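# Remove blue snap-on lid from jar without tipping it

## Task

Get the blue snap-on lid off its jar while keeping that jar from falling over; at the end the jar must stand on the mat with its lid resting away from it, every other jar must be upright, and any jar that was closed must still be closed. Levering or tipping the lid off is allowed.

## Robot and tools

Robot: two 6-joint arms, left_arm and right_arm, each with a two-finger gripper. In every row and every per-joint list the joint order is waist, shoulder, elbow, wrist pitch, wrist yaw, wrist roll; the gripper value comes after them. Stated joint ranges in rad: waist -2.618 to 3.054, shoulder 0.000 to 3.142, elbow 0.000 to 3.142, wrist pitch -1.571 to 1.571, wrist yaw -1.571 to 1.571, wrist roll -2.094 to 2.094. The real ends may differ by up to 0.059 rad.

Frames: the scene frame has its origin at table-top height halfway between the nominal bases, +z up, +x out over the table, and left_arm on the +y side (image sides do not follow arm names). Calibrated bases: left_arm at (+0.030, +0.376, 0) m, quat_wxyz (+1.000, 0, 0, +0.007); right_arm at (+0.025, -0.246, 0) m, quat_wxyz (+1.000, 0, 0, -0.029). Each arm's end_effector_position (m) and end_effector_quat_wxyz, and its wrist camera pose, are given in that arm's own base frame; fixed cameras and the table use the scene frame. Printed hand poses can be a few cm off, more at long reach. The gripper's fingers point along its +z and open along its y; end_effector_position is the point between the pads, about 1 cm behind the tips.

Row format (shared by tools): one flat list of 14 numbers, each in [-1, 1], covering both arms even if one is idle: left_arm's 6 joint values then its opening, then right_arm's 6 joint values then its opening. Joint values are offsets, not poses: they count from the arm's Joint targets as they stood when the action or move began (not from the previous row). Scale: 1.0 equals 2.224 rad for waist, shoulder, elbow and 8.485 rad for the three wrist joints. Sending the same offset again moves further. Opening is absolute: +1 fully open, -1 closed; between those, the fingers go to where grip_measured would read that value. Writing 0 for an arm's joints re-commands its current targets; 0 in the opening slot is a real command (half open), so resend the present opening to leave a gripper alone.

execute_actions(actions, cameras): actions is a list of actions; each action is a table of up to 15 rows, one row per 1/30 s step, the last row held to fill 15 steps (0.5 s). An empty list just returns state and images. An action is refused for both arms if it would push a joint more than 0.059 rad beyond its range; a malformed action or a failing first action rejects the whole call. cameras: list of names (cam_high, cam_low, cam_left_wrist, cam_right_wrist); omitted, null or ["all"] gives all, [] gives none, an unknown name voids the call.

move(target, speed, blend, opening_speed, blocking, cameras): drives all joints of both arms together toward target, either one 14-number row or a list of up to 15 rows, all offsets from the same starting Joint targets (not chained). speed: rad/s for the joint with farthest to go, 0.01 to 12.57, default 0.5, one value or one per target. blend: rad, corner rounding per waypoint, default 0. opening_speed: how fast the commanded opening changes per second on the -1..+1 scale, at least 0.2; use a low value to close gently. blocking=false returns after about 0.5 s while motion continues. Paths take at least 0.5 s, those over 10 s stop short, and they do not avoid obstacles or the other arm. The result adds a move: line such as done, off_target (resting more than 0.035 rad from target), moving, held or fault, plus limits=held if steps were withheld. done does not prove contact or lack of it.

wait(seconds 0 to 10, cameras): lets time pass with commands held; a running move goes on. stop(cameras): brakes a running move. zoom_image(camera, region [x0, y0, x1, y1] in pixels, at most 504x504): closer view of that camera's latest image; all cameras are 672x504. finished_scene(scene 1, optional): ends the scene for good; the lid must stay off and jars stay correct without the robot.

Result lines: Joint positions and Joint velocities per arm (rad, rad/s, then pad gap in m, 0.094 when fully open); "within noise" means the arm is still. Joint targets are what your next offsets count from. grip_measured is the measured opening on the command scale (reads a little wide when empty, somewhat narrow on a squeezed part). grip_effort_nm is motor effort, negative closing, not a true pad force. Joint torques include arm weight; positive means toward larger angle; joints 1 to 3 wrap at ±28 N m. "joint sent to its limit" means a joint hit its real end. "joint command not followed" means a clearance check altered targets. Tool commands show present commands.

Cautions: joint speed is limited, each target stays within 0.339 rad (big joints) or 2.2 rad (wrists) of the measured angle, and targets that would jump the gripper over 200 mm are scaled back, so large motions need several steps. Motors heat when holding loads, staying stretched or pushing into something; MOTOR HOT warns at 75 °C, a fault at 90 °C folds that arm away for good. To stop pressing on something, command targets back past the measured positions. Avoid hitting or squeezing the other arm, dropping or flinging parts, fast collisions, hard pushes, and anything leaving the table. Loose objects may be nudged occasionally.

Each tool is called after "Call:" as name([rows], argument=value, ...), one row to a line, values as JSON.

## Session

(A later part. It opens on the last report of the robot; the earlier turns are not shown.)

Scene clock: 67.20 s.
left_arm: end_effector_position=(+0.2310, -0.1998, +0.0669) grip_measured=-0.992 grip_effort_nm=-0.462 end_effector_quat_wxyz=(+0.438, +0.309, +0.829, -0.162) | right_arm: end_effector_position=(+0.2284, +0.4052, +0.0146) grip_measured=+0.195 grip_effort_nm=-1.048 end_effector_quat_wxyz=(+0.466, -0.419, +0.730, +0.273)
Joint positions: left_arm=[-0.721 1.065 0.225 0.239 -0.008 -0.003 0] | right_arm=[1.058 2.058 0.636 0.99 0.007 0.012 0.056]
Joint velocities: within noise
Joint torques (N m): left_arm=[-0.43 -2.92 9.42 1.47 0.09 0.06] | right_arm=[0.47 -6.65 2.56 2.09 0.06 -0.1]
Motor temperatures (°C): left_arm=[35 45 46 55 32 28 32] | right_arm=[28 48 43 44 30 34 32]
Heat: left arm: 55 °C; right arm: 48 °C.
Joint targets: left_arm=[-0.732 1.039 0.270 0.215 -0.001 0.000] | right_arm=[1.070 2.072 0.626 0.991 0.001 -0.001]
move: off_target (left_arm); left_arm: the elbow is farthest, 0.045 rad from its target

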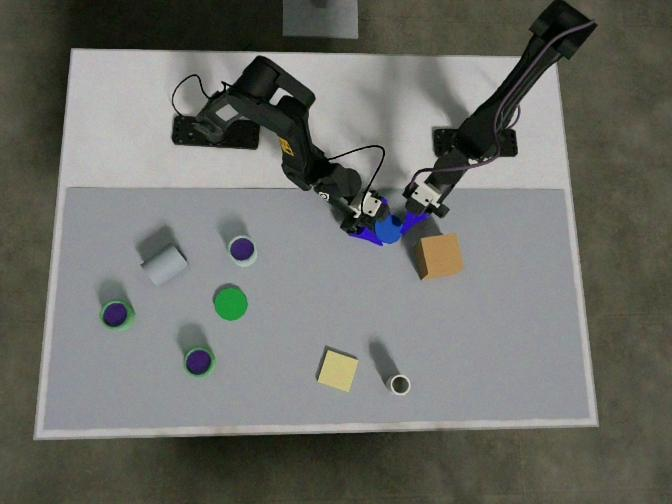

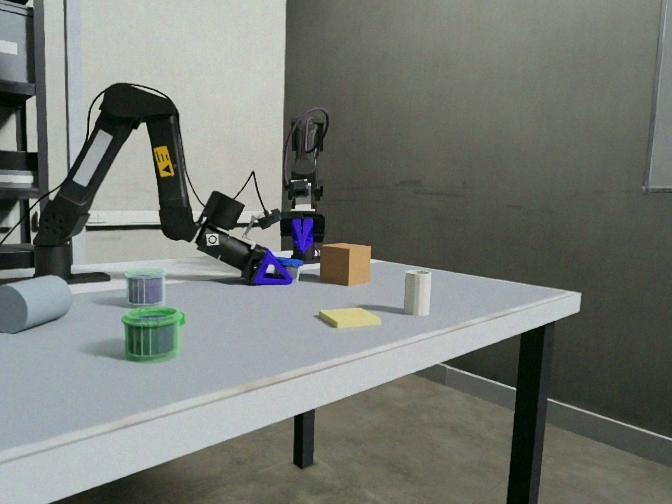

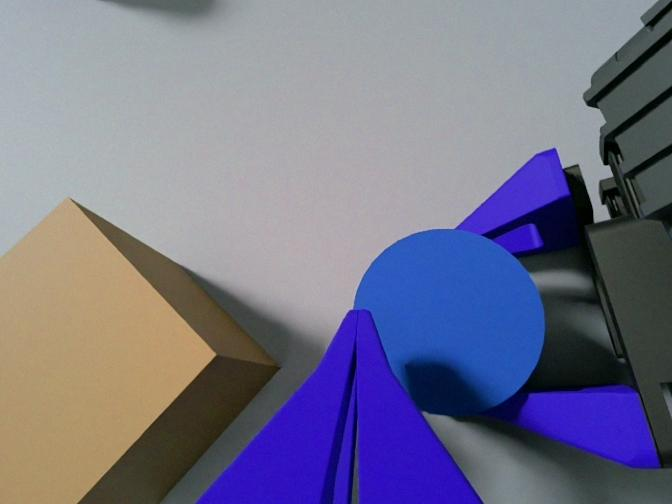

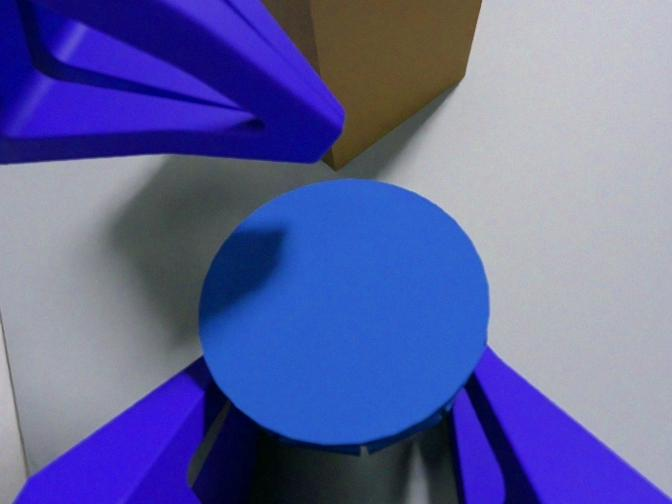

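Call:
move([
  [0,-0.0625,-0.0796,0.01,0,0,-1,0,0,0,0,0,0,-0.1],
  [-0.0072,0.0094,-0.0796,0.0189,0,0,-1,0,0,0,0,0,0,-0.1],
  [-0.0072,0.0679,-0.0445,0.0283,0,0,-1,0,0,0,0,0,0,-0.1],
], speed=[0.3,0.3,0.15])

Call:
zoom_image(camera="cam_high", region=[350, 190, 430, 254])

Scene clock: 71.17 s.
left_arm: end_effector_position=(+0.2115, -0.1885, +0.0179) grip_measured=-0.992 grip_effort_nm=-0.466 end_effector_quat_wxyz=(+0.392, +0.324, +0.848, -0.148) | right_arm: end_effector_position=(+0.2284, +0.4052, +0.0146) grip_measured=+0.195 grip_effort_nm=-1.048 end_effector_quat_wxyz=(+0.466, -0.419, +0.730, +0.273)
Joint positions: left_arm=[-0.737 1.193 0.13 0.357 -0.008 -0.003 0] | right_arm=[1.058 2.058 0.636 0.99 0.007 0.012 0.056]
Joint velocities: within noise
Joint torques (N m): left_arm=[-0.42 -1.39 8.29 2.8 0.1 0.07] | right_arm=[0.46 -6.53 2.69 2.09 -0.02 -0.09]
Motor temperatures (°C): left_arm=[35 45 46 55 32 28 32] | right_arm=[28 48 43 44 30 34 33]
Heat: left arm: 55 °C; right arm: 48 °C.
Joint targets: left_arm=[-0.748 1.191 0.171 0.455 -0.001 0.000] | right_arm=[1.070 2.072 0.626 0.991 0.001 -0.001]
move: off_target (left_arm); left_arm: the wrist pitch is farthest, 0.098 rad from its target

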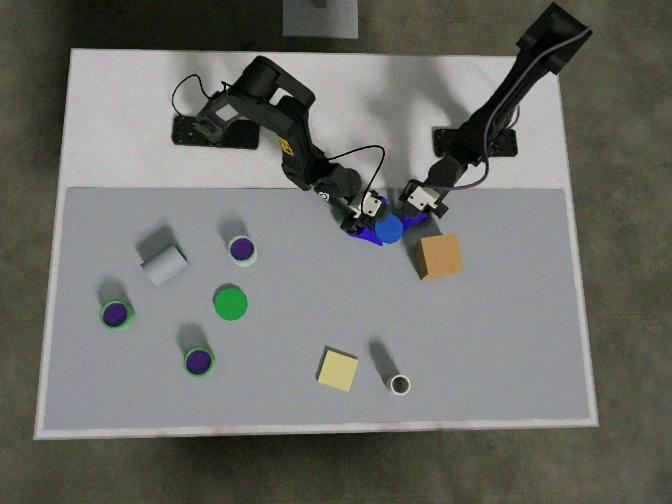

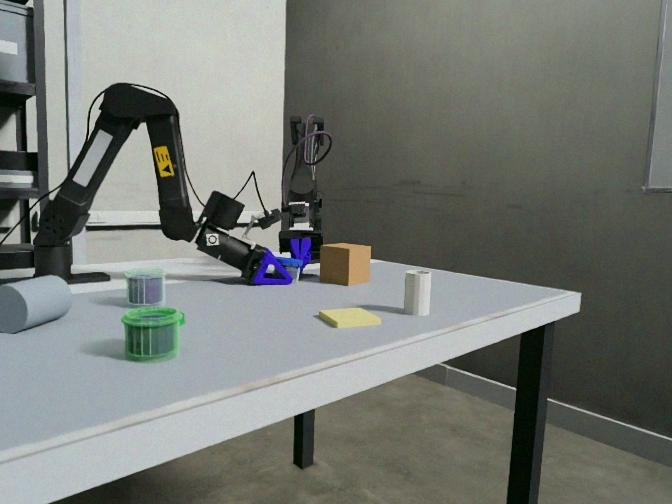

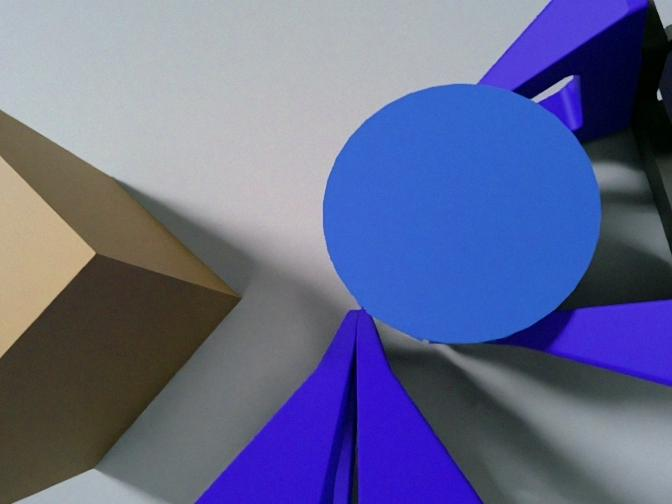

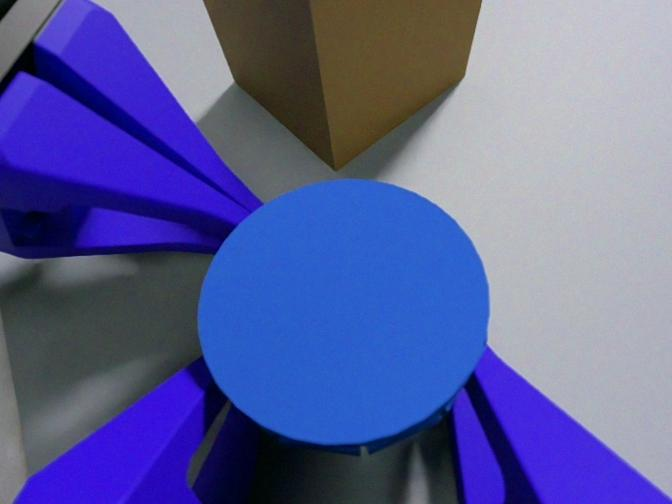

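Scaled by 6.300 from the camera's 672x504 image, which has a finer 960x720 frame.

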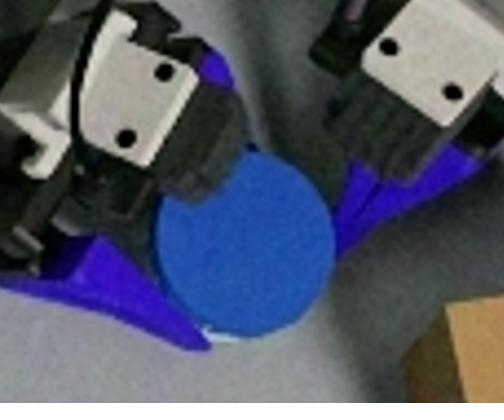

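Call:
move(target=[-0.002,0.0198,0.0121,0.003,0,0,-1,0,0,0,0,0,0,-0.1], speed=0.1)

Scene clock: 73.07 s.
left_arm: end_effector_position=(+0.2158, -0.1921, +0.0166) grip_measured=-0.992 grip_effort_nm=-0.462 end_effector_quat_wxyz=(+0.389, +0.325, +0.850, -0.145) | right_arm: end_effector_position=(+0.2284, +0.4052, +0.0146) grip_measured=+0.195 grip_effort_nm=-1.043 end_effector_quat_wxyz=(+0.466, -0.419, +0.730, +0.273)
Joint positions: left_arm=[-0.74 1.238 0.153 0.369 -0.014 -0.003 0] | right_arm=[1.058 2.058 0.636 0.99 0.007 0.012 0.056]
Joint velocities: within noise
Joint torques (N m): left_arm=[-0.55 -1.57 8.53 2.96 0.07 0.05] | right_arm=[0.38 -6.64 2.51 2.11 -0.01 -0.09]
Motor temperatures (°C): left_arm=[35 45 46 55 32 28 32] | right_arm=[28 48 43 44 30 34 33]
Heat: left arm: 55 °C; right arm: 48 °C.
Joint targets: left_arm=[-0.753 1.235 0.198 0.481 -0.001 0.000] | right_arm=[1.070 2.072 0.626 0.991 0.001 -0.001]
move: off_target (left_arm); left_arm: the wrist pitch is farthest, 0.111 rad from its target

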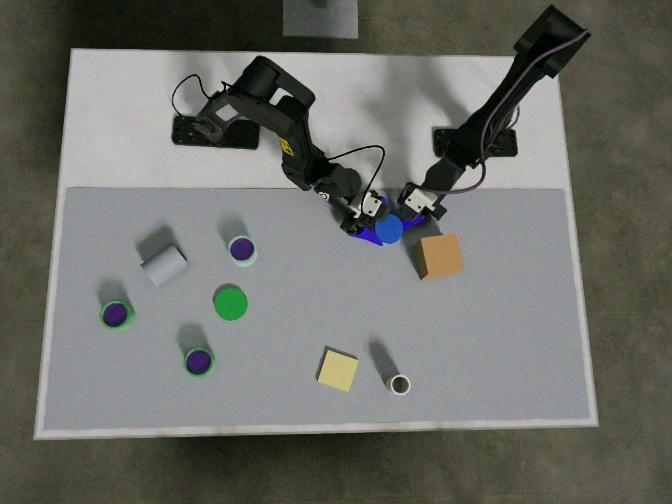

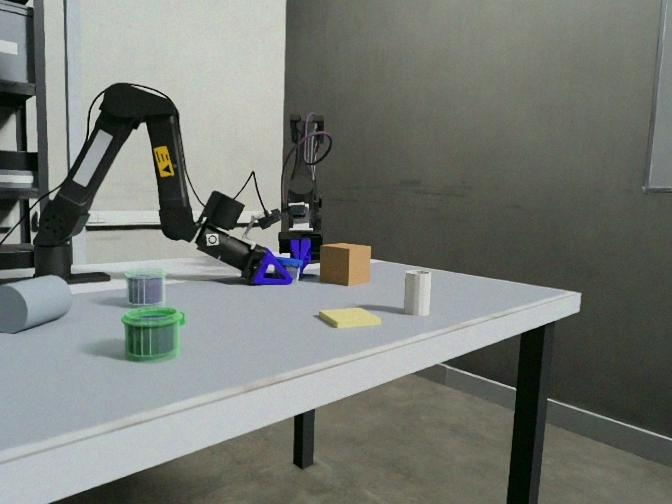

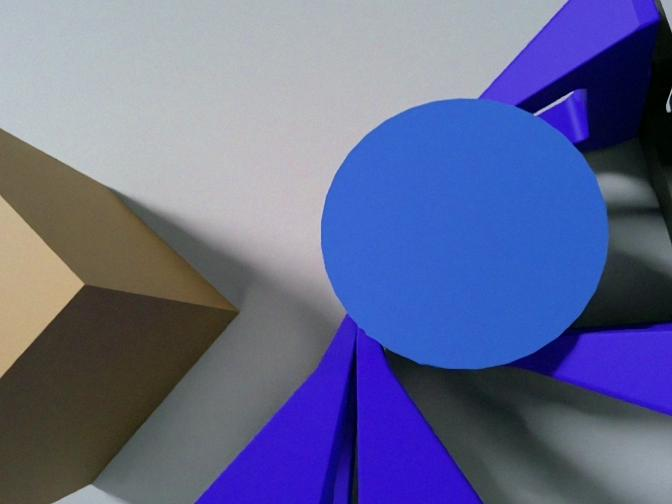

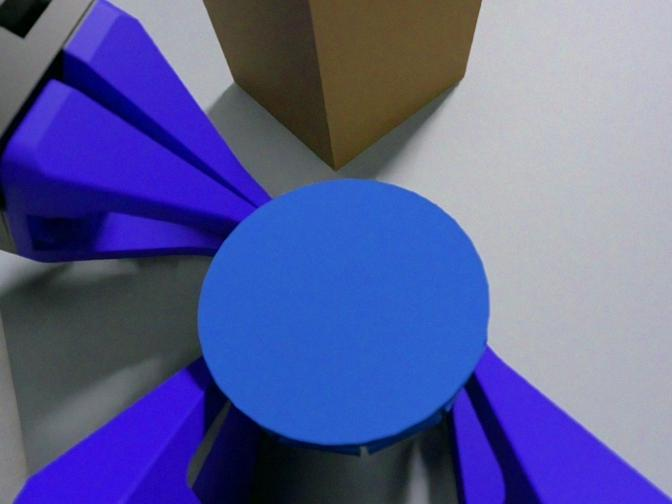

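Call:
move([
  [-0.0076,0,0,0,0,0,-1,0,0,0,0,0,0,-0.1],
  [-0.0076,-0.0877,0.0346,-0.0308,0,0,-1,0,0,0,0,0,0,-0.1],
], speed=[0.1,0.2])

Call:
zoom_image(camera="cam_low", region=[250, 220, 340, 292])

Scene clock: 75.43 s.
left_arm: end_effector_position=(+0.2133, -0.1914, +0.0399) grip_measured=-0.992 grip_effort_nm=-0.466 end_effector_quat_wxyz=(+0.393, +0.326, +0.847, -0.143) | right_arm: end_effector_position=(+0.2311, +0.4032, +0.0145) grip_measured=+0.195 grip_effort_nm=-1.048 end_effector_quat_wxyz=(+0.469, -0.415, +0.733, +0.266)
Joint positions: left_arm=[-0.75 1.075 0.201 0.167 -0.025 -0.003 0] | right_arm=[1.058 2.058 0.635 0.992 0.025 0.012 0.056]
Joint velocities: within noise
Joint torques (N m): left_arm=[-1.05 -3.66 11.58 2.27 0.18 0.07] | right_arm=[0.38 -6.48 2.61 2 -0.17 -0.05]
Motor temperatures (°C): left_arm=[35 45 46 55 32 28 32] | right_arm=[28 47 43 44 30 34 33]
Heat: left arm: 55 °C; right arm: 47 °C.
Joint targets: left_arm=[-0.769 1.039 0.275 0.219 -0.001 0.000] | right_arm=[1.070 2.072 0.626 0.991 0.001 -0.001]
move: off_target (left_arm); left_arm: the elbow is farthest, 0.074 rad from its target

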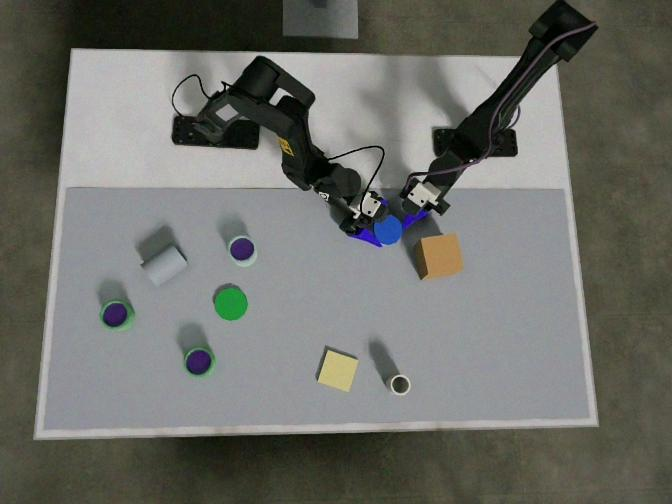

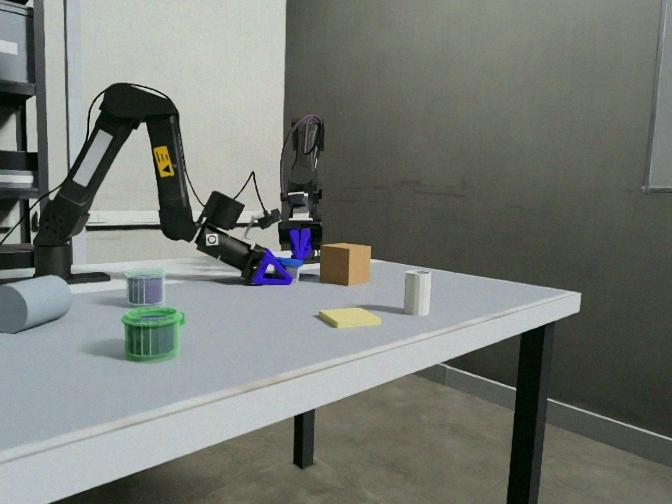

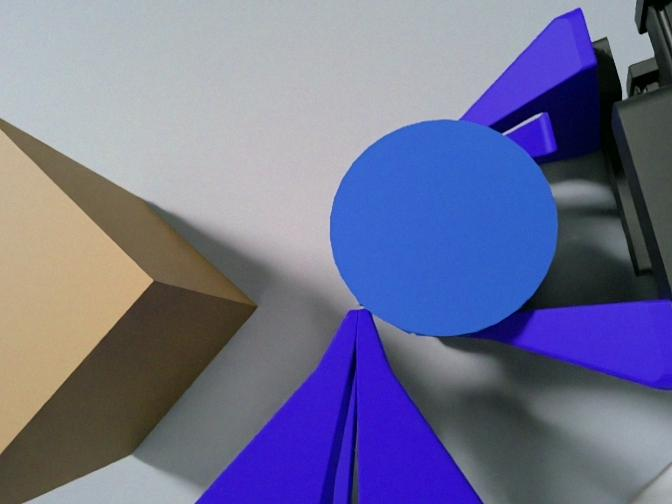

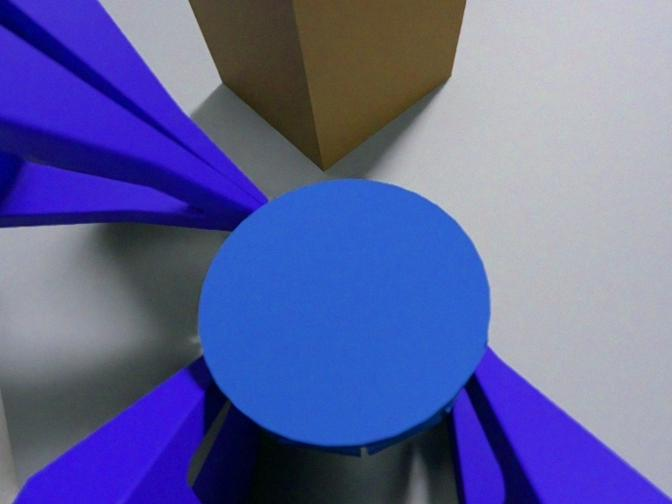

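Scaled by 5.600 from the camera's 672x504 image, which has a finer 960x720 frame.

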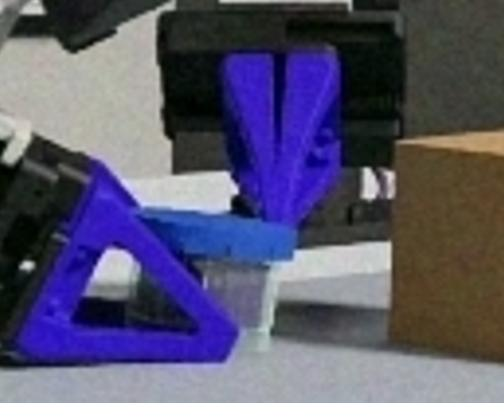

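Call:
move(target=[0,-0.045,0.027,0,0,0,-1,0,0,0,0,0,0,-0.1], speed=0.2)

Call:
zoom_image(camera="cam_low", region=[250, 220, 340, 292])

Scene clock: 79.37 s.
left_arm: end_effector_position=(+0.2298, -0.2142, +0.1062) grip_measured=-0.992 grip_effort_nm=-0.462 end_effector_quat_wxyz=(+0.468, +0.317, +0.804, -0.184) | right_arm: end_effector_position=(+0.2313, +0.4031, +0.0145) grip_measured=+0.195 grip_effort_nm=-1.038 end_effector_quat_wxyz=(+0.470, -0.414, +0.733, +0.265)
Joint positions: left_arm=[-0.758 0.963 0.288 0.158 -0.008 -0.003 0] | right_arm=[1.058 2.058 0.635 0.992 0.027 0.012 0.056]
Joint velocities: within noise
Joint torques (N m): left_arm=[-0.54 -2.54 9.92 2.56 0.09 0.06] | right_arm=[0.32 -6.74 2.48 2.06 -0.17 -0.1]
Motor temperatures (°C): left_arm=[35 45 46 55 32 28 32] | right_arm=[28 47 43 44 30 34 33]
Heat: left arm: 55 °C; right arm: 47 °C.
Joint targets: left_arm=[-0.769 0.939 0.335 0.219 -0.001 0.000] | right_arm=[1.070 2.072 0.626 0.991 0.001 -0.001]
move: off_target (left_arm); left_arm: the wrist pitch is farthest, 0.061 rad from its target

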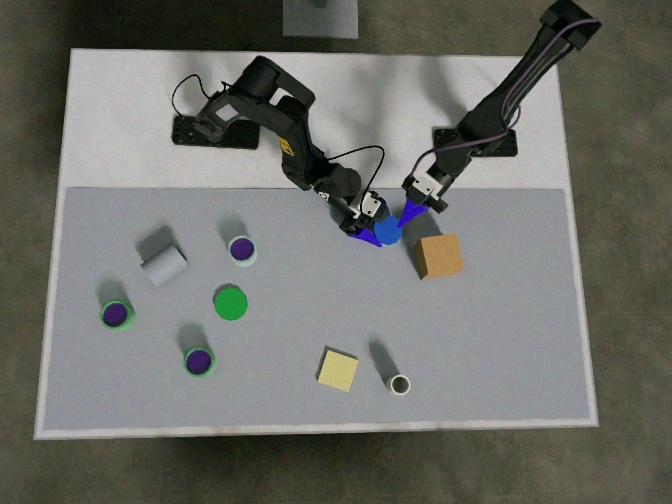

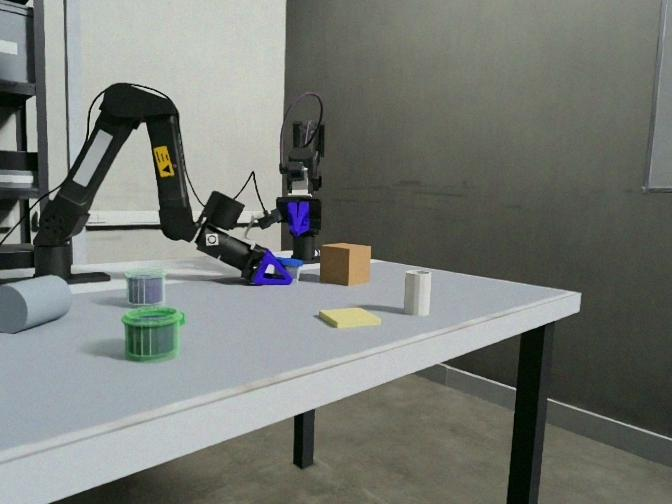

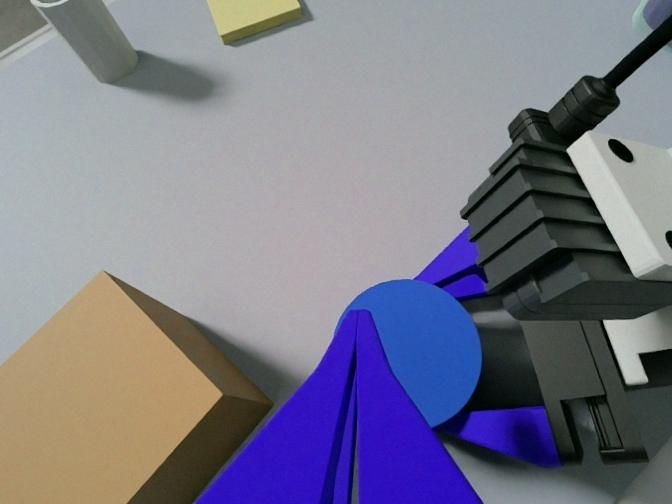

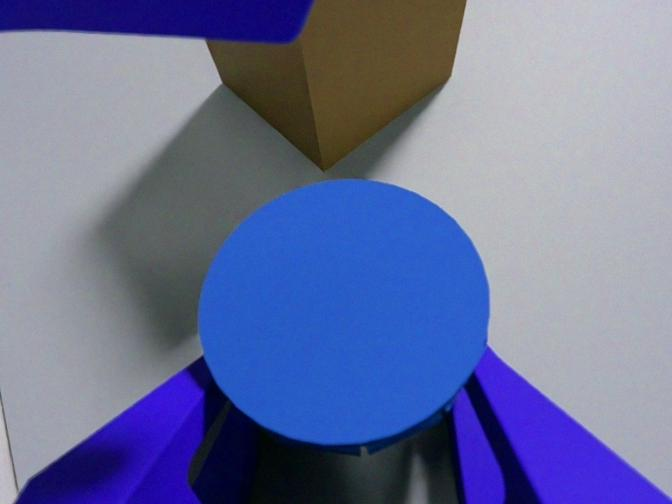

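Scaled by 5.600 from the camera's 672x504 image, which has a finer 960x720 frame.

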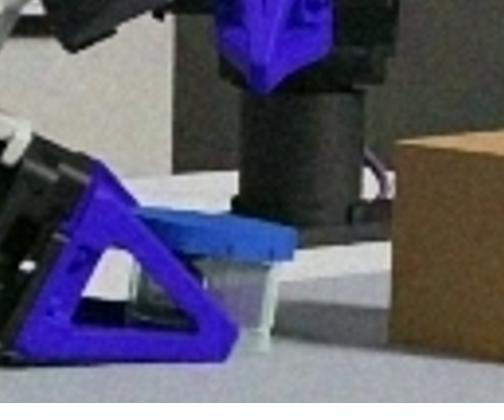

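Call:
move([
  [0,-0.1075,-0.1057,0.0449,0,0,-1,0,0,0,0,0,0,1],
  [0.2109,-0.1075,-0.1057,0.0449,0,0,1,0,-0.1538,0.0378,-0.0473,0,0,1],
  [0.2109,-0.1075,-0.1057,0.0449,0,0,1,-0.0081,-0.1515,0.1951,-0.1309,0,0,1],
], speed=[0.5,0.6,0.8], opening_speed=1.5)

Scene clock: 90.17 s.
left_arm: end_effector_position=(+0.2896, -0.0888, +0.1709) grip_measured=+0.998 grip_effort_nm=0.085 end_effector_quat_wxyz=(+0.657, +0.112, +0.739, -0.101) | right_arm: end_effector_position=(+0.2264, +0.4027, +0.0778) grip_measured=+0.997 grip_effort_nm=0.125 end_effector_quat_wxyz=(+0.318, -0.464, +0.805, +0.187)
Joint positions: left_arm=[-0.299 0.719 0.103 0.5 0.003 -0.002 0.094] | right_arm=[1.058 1.759 1.026 -0.082 0.004 0.012 0.094]
Joint velocities: within noise
Joint torques (N m): left_arm=[0.31 -0.81 6.27 3.18 0.03 0.03] | right_arm=[-0.17 -9.84 8.59 1.32 -0.11 -0.11]
Motor temperatures (°C): left_arm=[35 44 46 56 32 28 32] | right_arm=[28 48 43 44 30 33 32]
Heat: left arm: 56 °C; right arm: 48 °C.
Joint targets: left_arm=[-0.300 0.700 0.100 0.600 -0.001 0.000] | right_arm=[1.051 1.735 1.060 -0.119 0.001 -0.001]
move: off_target (left_arm, right_arm); target 2's new numbers were sent with left_arm's wrist pitch 0.100 rad from that target; left_arm: the wrist pitch is farthest, 0.100 rad from its target; right_arm: the wrist pitch is farthest, 0.038 rad from its target

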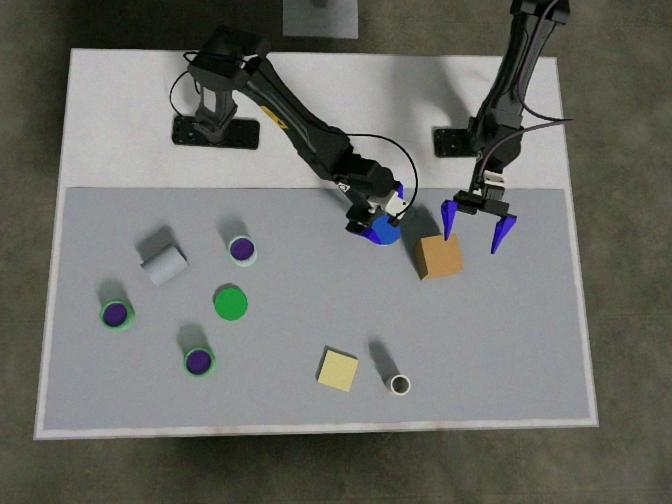

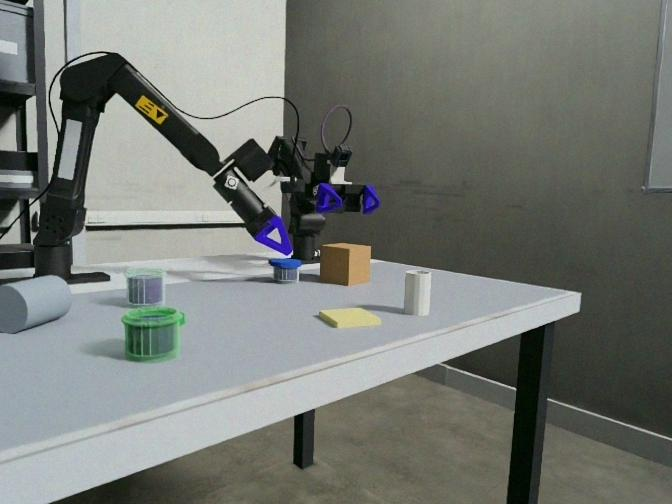

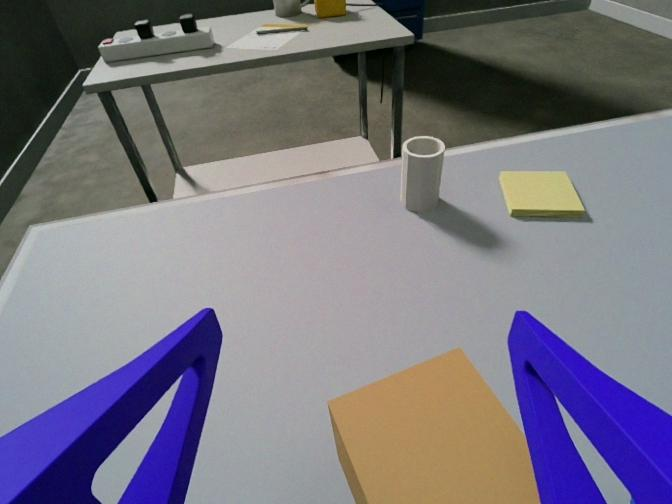

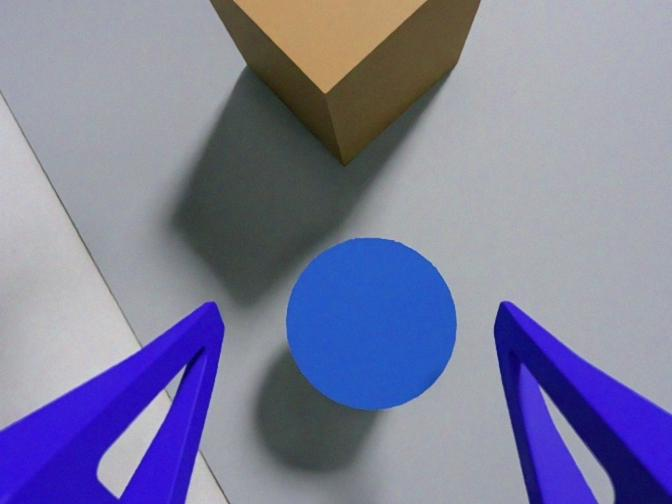

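Call:
move(target=[0,0,0,0,0,0,1,-0.005,0.0486,-0.0472,0.0282,0,0,1], speed=0.25)

Call:
zoom_image(camera="cam_low", region=[240, 200, 340, 300])

Scene clock: 92.10 s.
left_arm: end_effector_position=(+0.2896, -0.0888, +0.1709) grip_measured=+0.998 grip_effort_nm=0.081 end_effector_quat_wxyz=(+0.657, +0.112, +0.739, -0.101) | right_arm: end_effector_position=(+0.2291, +0.4037, +0.0452) grip_measured=+0.997 grip_effort_nm=0.129 end_effector_quat_wxyz=(+0.321, -0.461, +0.805, +0.188)
Joint positions: left_arm=[-0.299 0.719 0.103 0.5 0.003 -0.002 0.094] | right_arm=[1.053 1.834 0.963 0.064 0.002 0.012 0.094]
Joint velocities: within noise
Joint torques (N m): left_arm=[0.31 -0.81 6.39 3.16 0.03 0.04] | right_arm=[-0.51 -7.38 4.72 2.34 -0.06 -0.1]
Motor temperatures (°C): left_arm=[35 44 46 57 32 28 32] | right_arm=[28 48 43 44 30 33 32]
Heat: left arm: 57 °C; right arm: 48 °C.
Joint targets: left_arm=[-0.300 0.700 0.100 0.600 -0.001 0.000] | right_arm=[1.040 1.843 0.955 0.120 0.001 -0.001]
move: off_target (left_arm, right_arm); left_arm: the wrist pitch is farthest, 0.100 rad from its target; right_arm: the wrist pitch is farthest, 0.057 rad from its target

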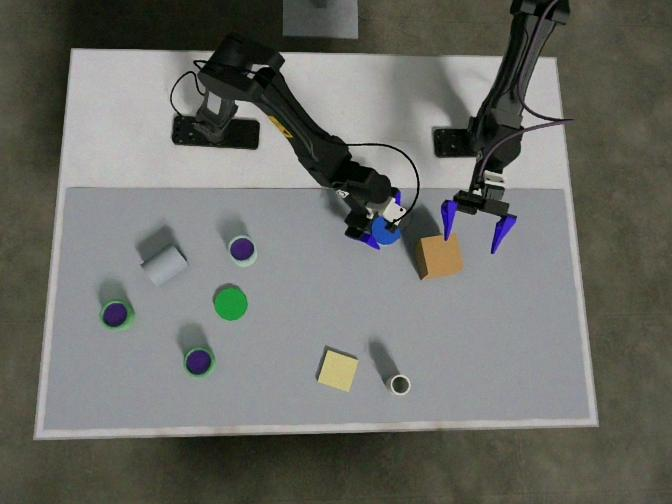

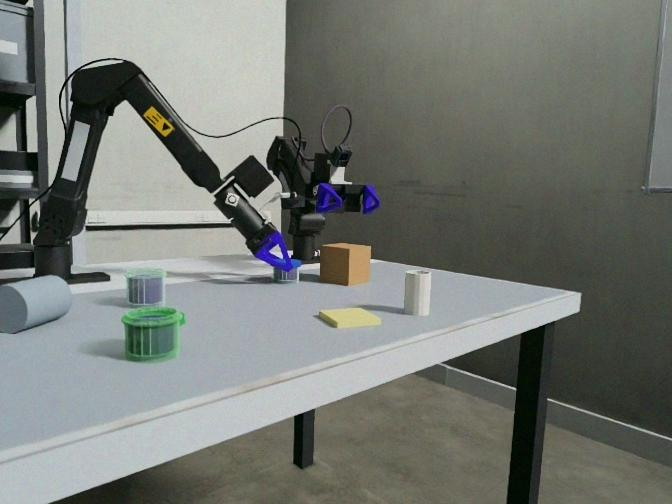

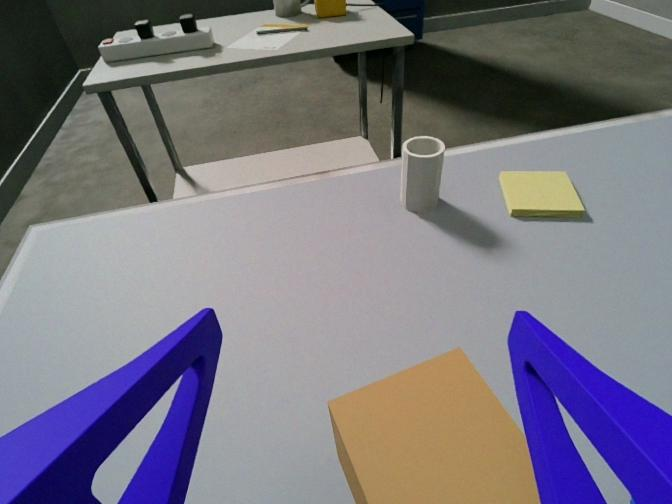

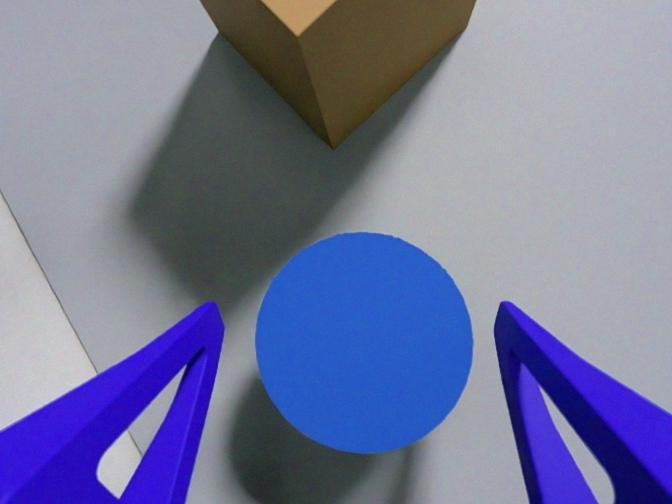

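Scaled by 5.040 from the camera's 672x504 image, which has a finer 960x720 frame.

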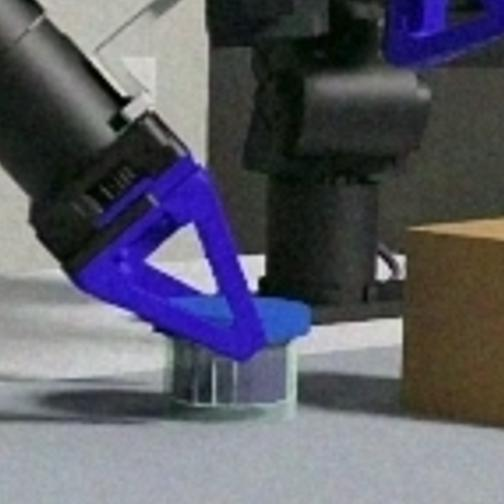

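Call:
move([
  [0,0,0,0,0,0,1,0,0.006,-0.002,0,0,0,1],
  [0,0,0,0,0,0,1,0,0.006,-0.002,0,0,0,0.05],
], speed=0.2, opening_speed=0.6)

Call:
zoom_image(camera="cam_low", region=[240, 200, 340, 300])

Scene clock: 94.87 s.
left_arm: end_effector_position=(+0.2896, -0.0888, +0.1709) grip_measured=+0.998 grip_effort_nm=0.085 end_effector_quat_wxyz=(+0.657, +0.112, +0.739, -0.101) | right_arm: end_effector_position=(+0.2317, +0.4015, +0.0400) grip_measured=+0.402 grip_effort_nm=-1.043 end_effector_quat_wxyz=(+0.320, -0.459, +0.809, +0.181)
Joint positions: left_arm=[-0.299 0.719 0.103 0.5 0.003 -0.002 0.094] | right_arm=[1.05 1.846 0.963 0.065 0.013 0.012 0.066]
Joint velocities: within noise
Joint torques (N m): left_arm=[0.34 -0.65 6.22 3.17 0.03 0.09] | right_arm=[-0.55 -6.91 4.33 2.29 -0.08 -0.09]
Motor temperatures (°C): left_arm=[35 44 46 57 32 28 31] | right_arm=[28 47 43 44 30 33 32]
Heat: left arm: 57 °C; right arm: 47 °C.
Joint targets: left_arm=[-0.300 0.700 0.100 0.600 -0.001 0.000] | right_arm=[1.040 1.856 0.951 0.120 0.001 -0.001]
move: off_target (left_arm, right_arm); target 2's new numbers were sent with right_arm's wrist pitch 0.055 rad from that target; left_arm: the wrist pitch is farthest, 0.100 rad from its target; right_arm: the wrist pitch is farthest, 0.055 rad from its target

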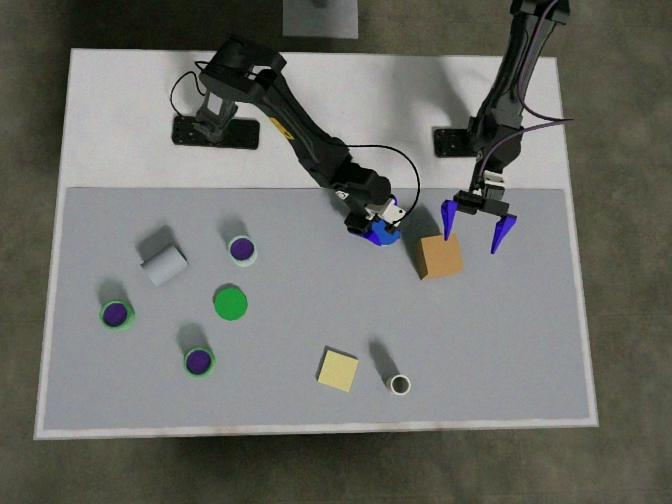

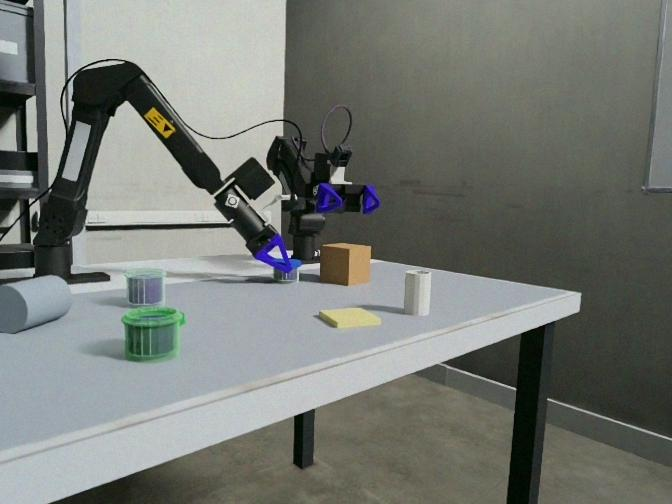

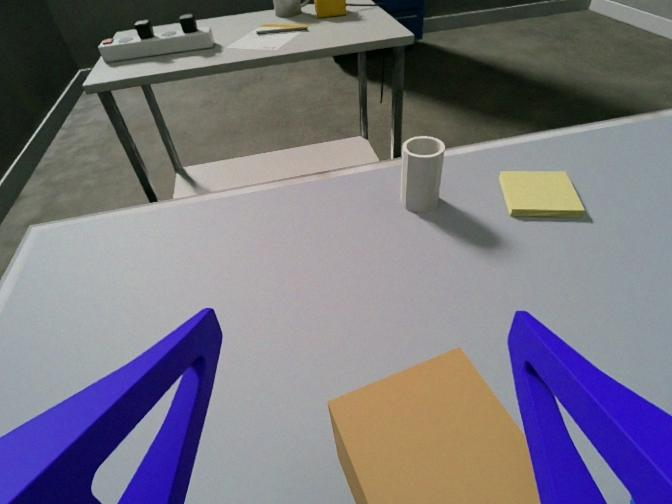

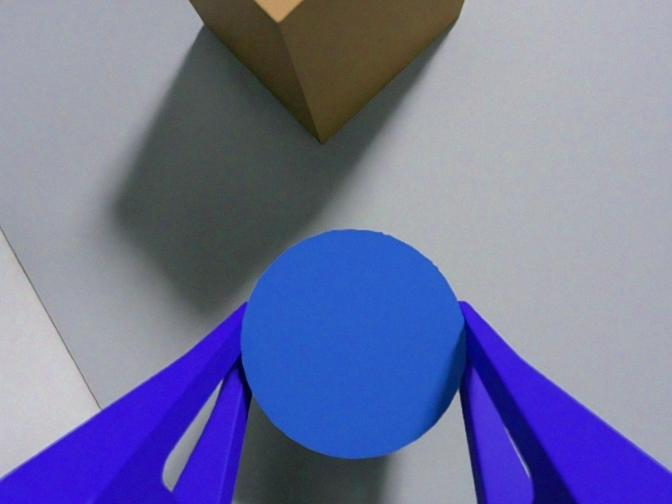

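Scaled by 5.040 from the camera's 672x504 image, which has a finer 960x720 frame.

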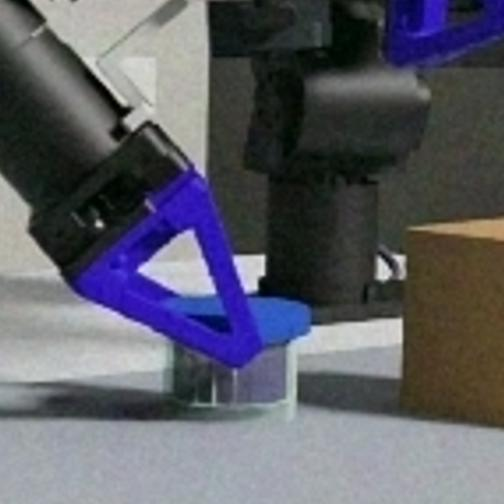

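Call:
move([
  [0,0,0,0,0,0,1,0,-0.0827,0.1187,-0.0519,0,0,0.05],
  [0,0,0,0,0,0,1,-0.0585,-0.0926,0.3008,-0.1037,0,0,0.05],
], speed=0.4, blend=0.05)

Call:
zoom_image(camera="cam_low", region=[220, 100, 420, 250])

Scene clock: 98.83 s.
left_arm: end_effector_position=(+0.2896, -0.0888, +0.1709) grip_measured=+0.998 grip_effort_nm=0.085 end_effector_quat_wxyz=(+0.657, +0.112, +0.739, -0.101) | right_arm: end_effector_position=(+0.2845, +0.3667, +0.2227) grip_measured=+0.402 grip_effort_nm=-1.043 end_effector_quat_wxyz=(+0.311, -0.407, +0.845, +0.154)
Joint positions: left_arm=[-0.299 0.719 0.103 0.5 0.003 -0.002 0.094] | right_arm=[0.909 1.693 1.575 -0.745 0 0.012 0.066]
Joint velocities: within noise
Joint torques (N m): left_arm=[0.39 -0.7 6.22 3.17 0.03 0.06] | right_arm=[-0.47 -11.43 9.81 1.44 -0.01 -0.05]
Motor temperatures (°C): left_arm=[35 44 45 58 32 28 31] | right_arm=[28 48 43 43 30 33 32]
Heat: left arm: 58 °C; right arm: 48 °C.
Joint targets: left_arm=[-0.300 0.700 0.100 0.600 -0.001 0.000] | right_arm=[0.910 1.650 1.620 -0.760 0.001 -0.001]
move: off_target (left_arm, right_arm); left_arm: the wrist pitch is farthest, 0.100 rad from its target; right_arm: the elbow is farthest, 0.045 rad from its target

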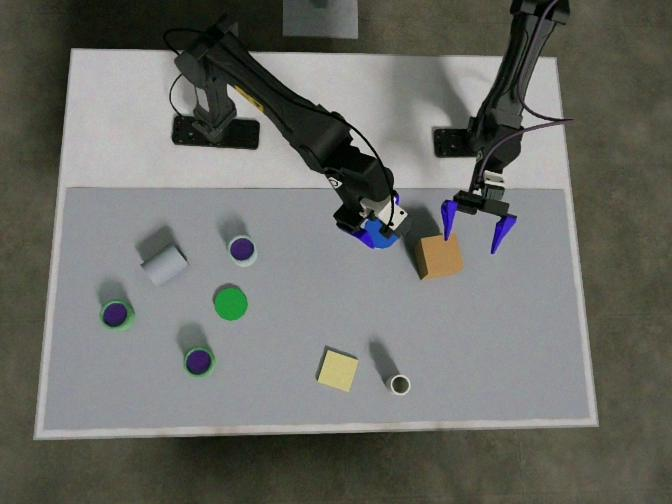

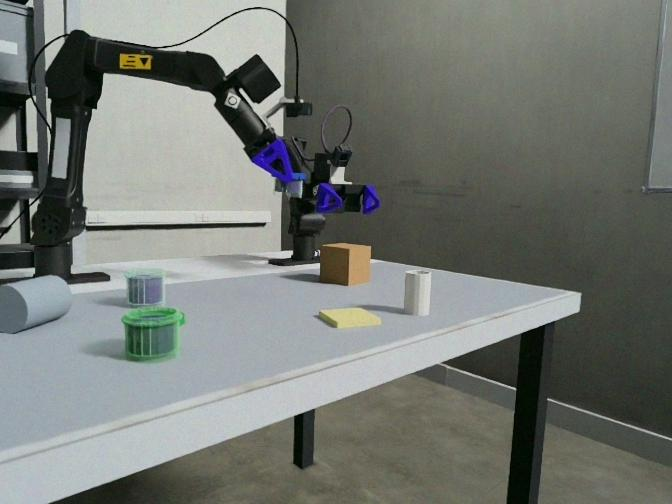

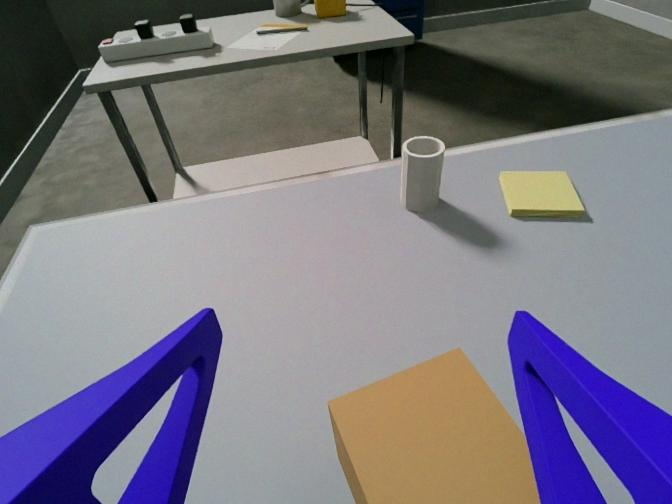

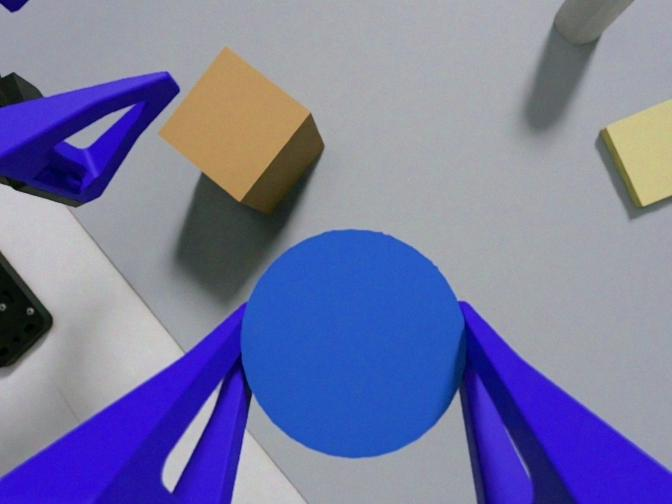

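Scaled by 2.520 from the camera's 672x504 image, which has a finer 960x720 frame.

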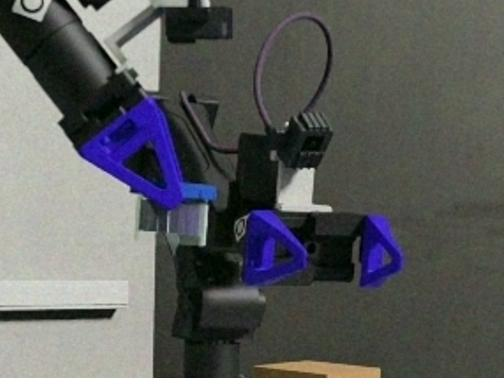

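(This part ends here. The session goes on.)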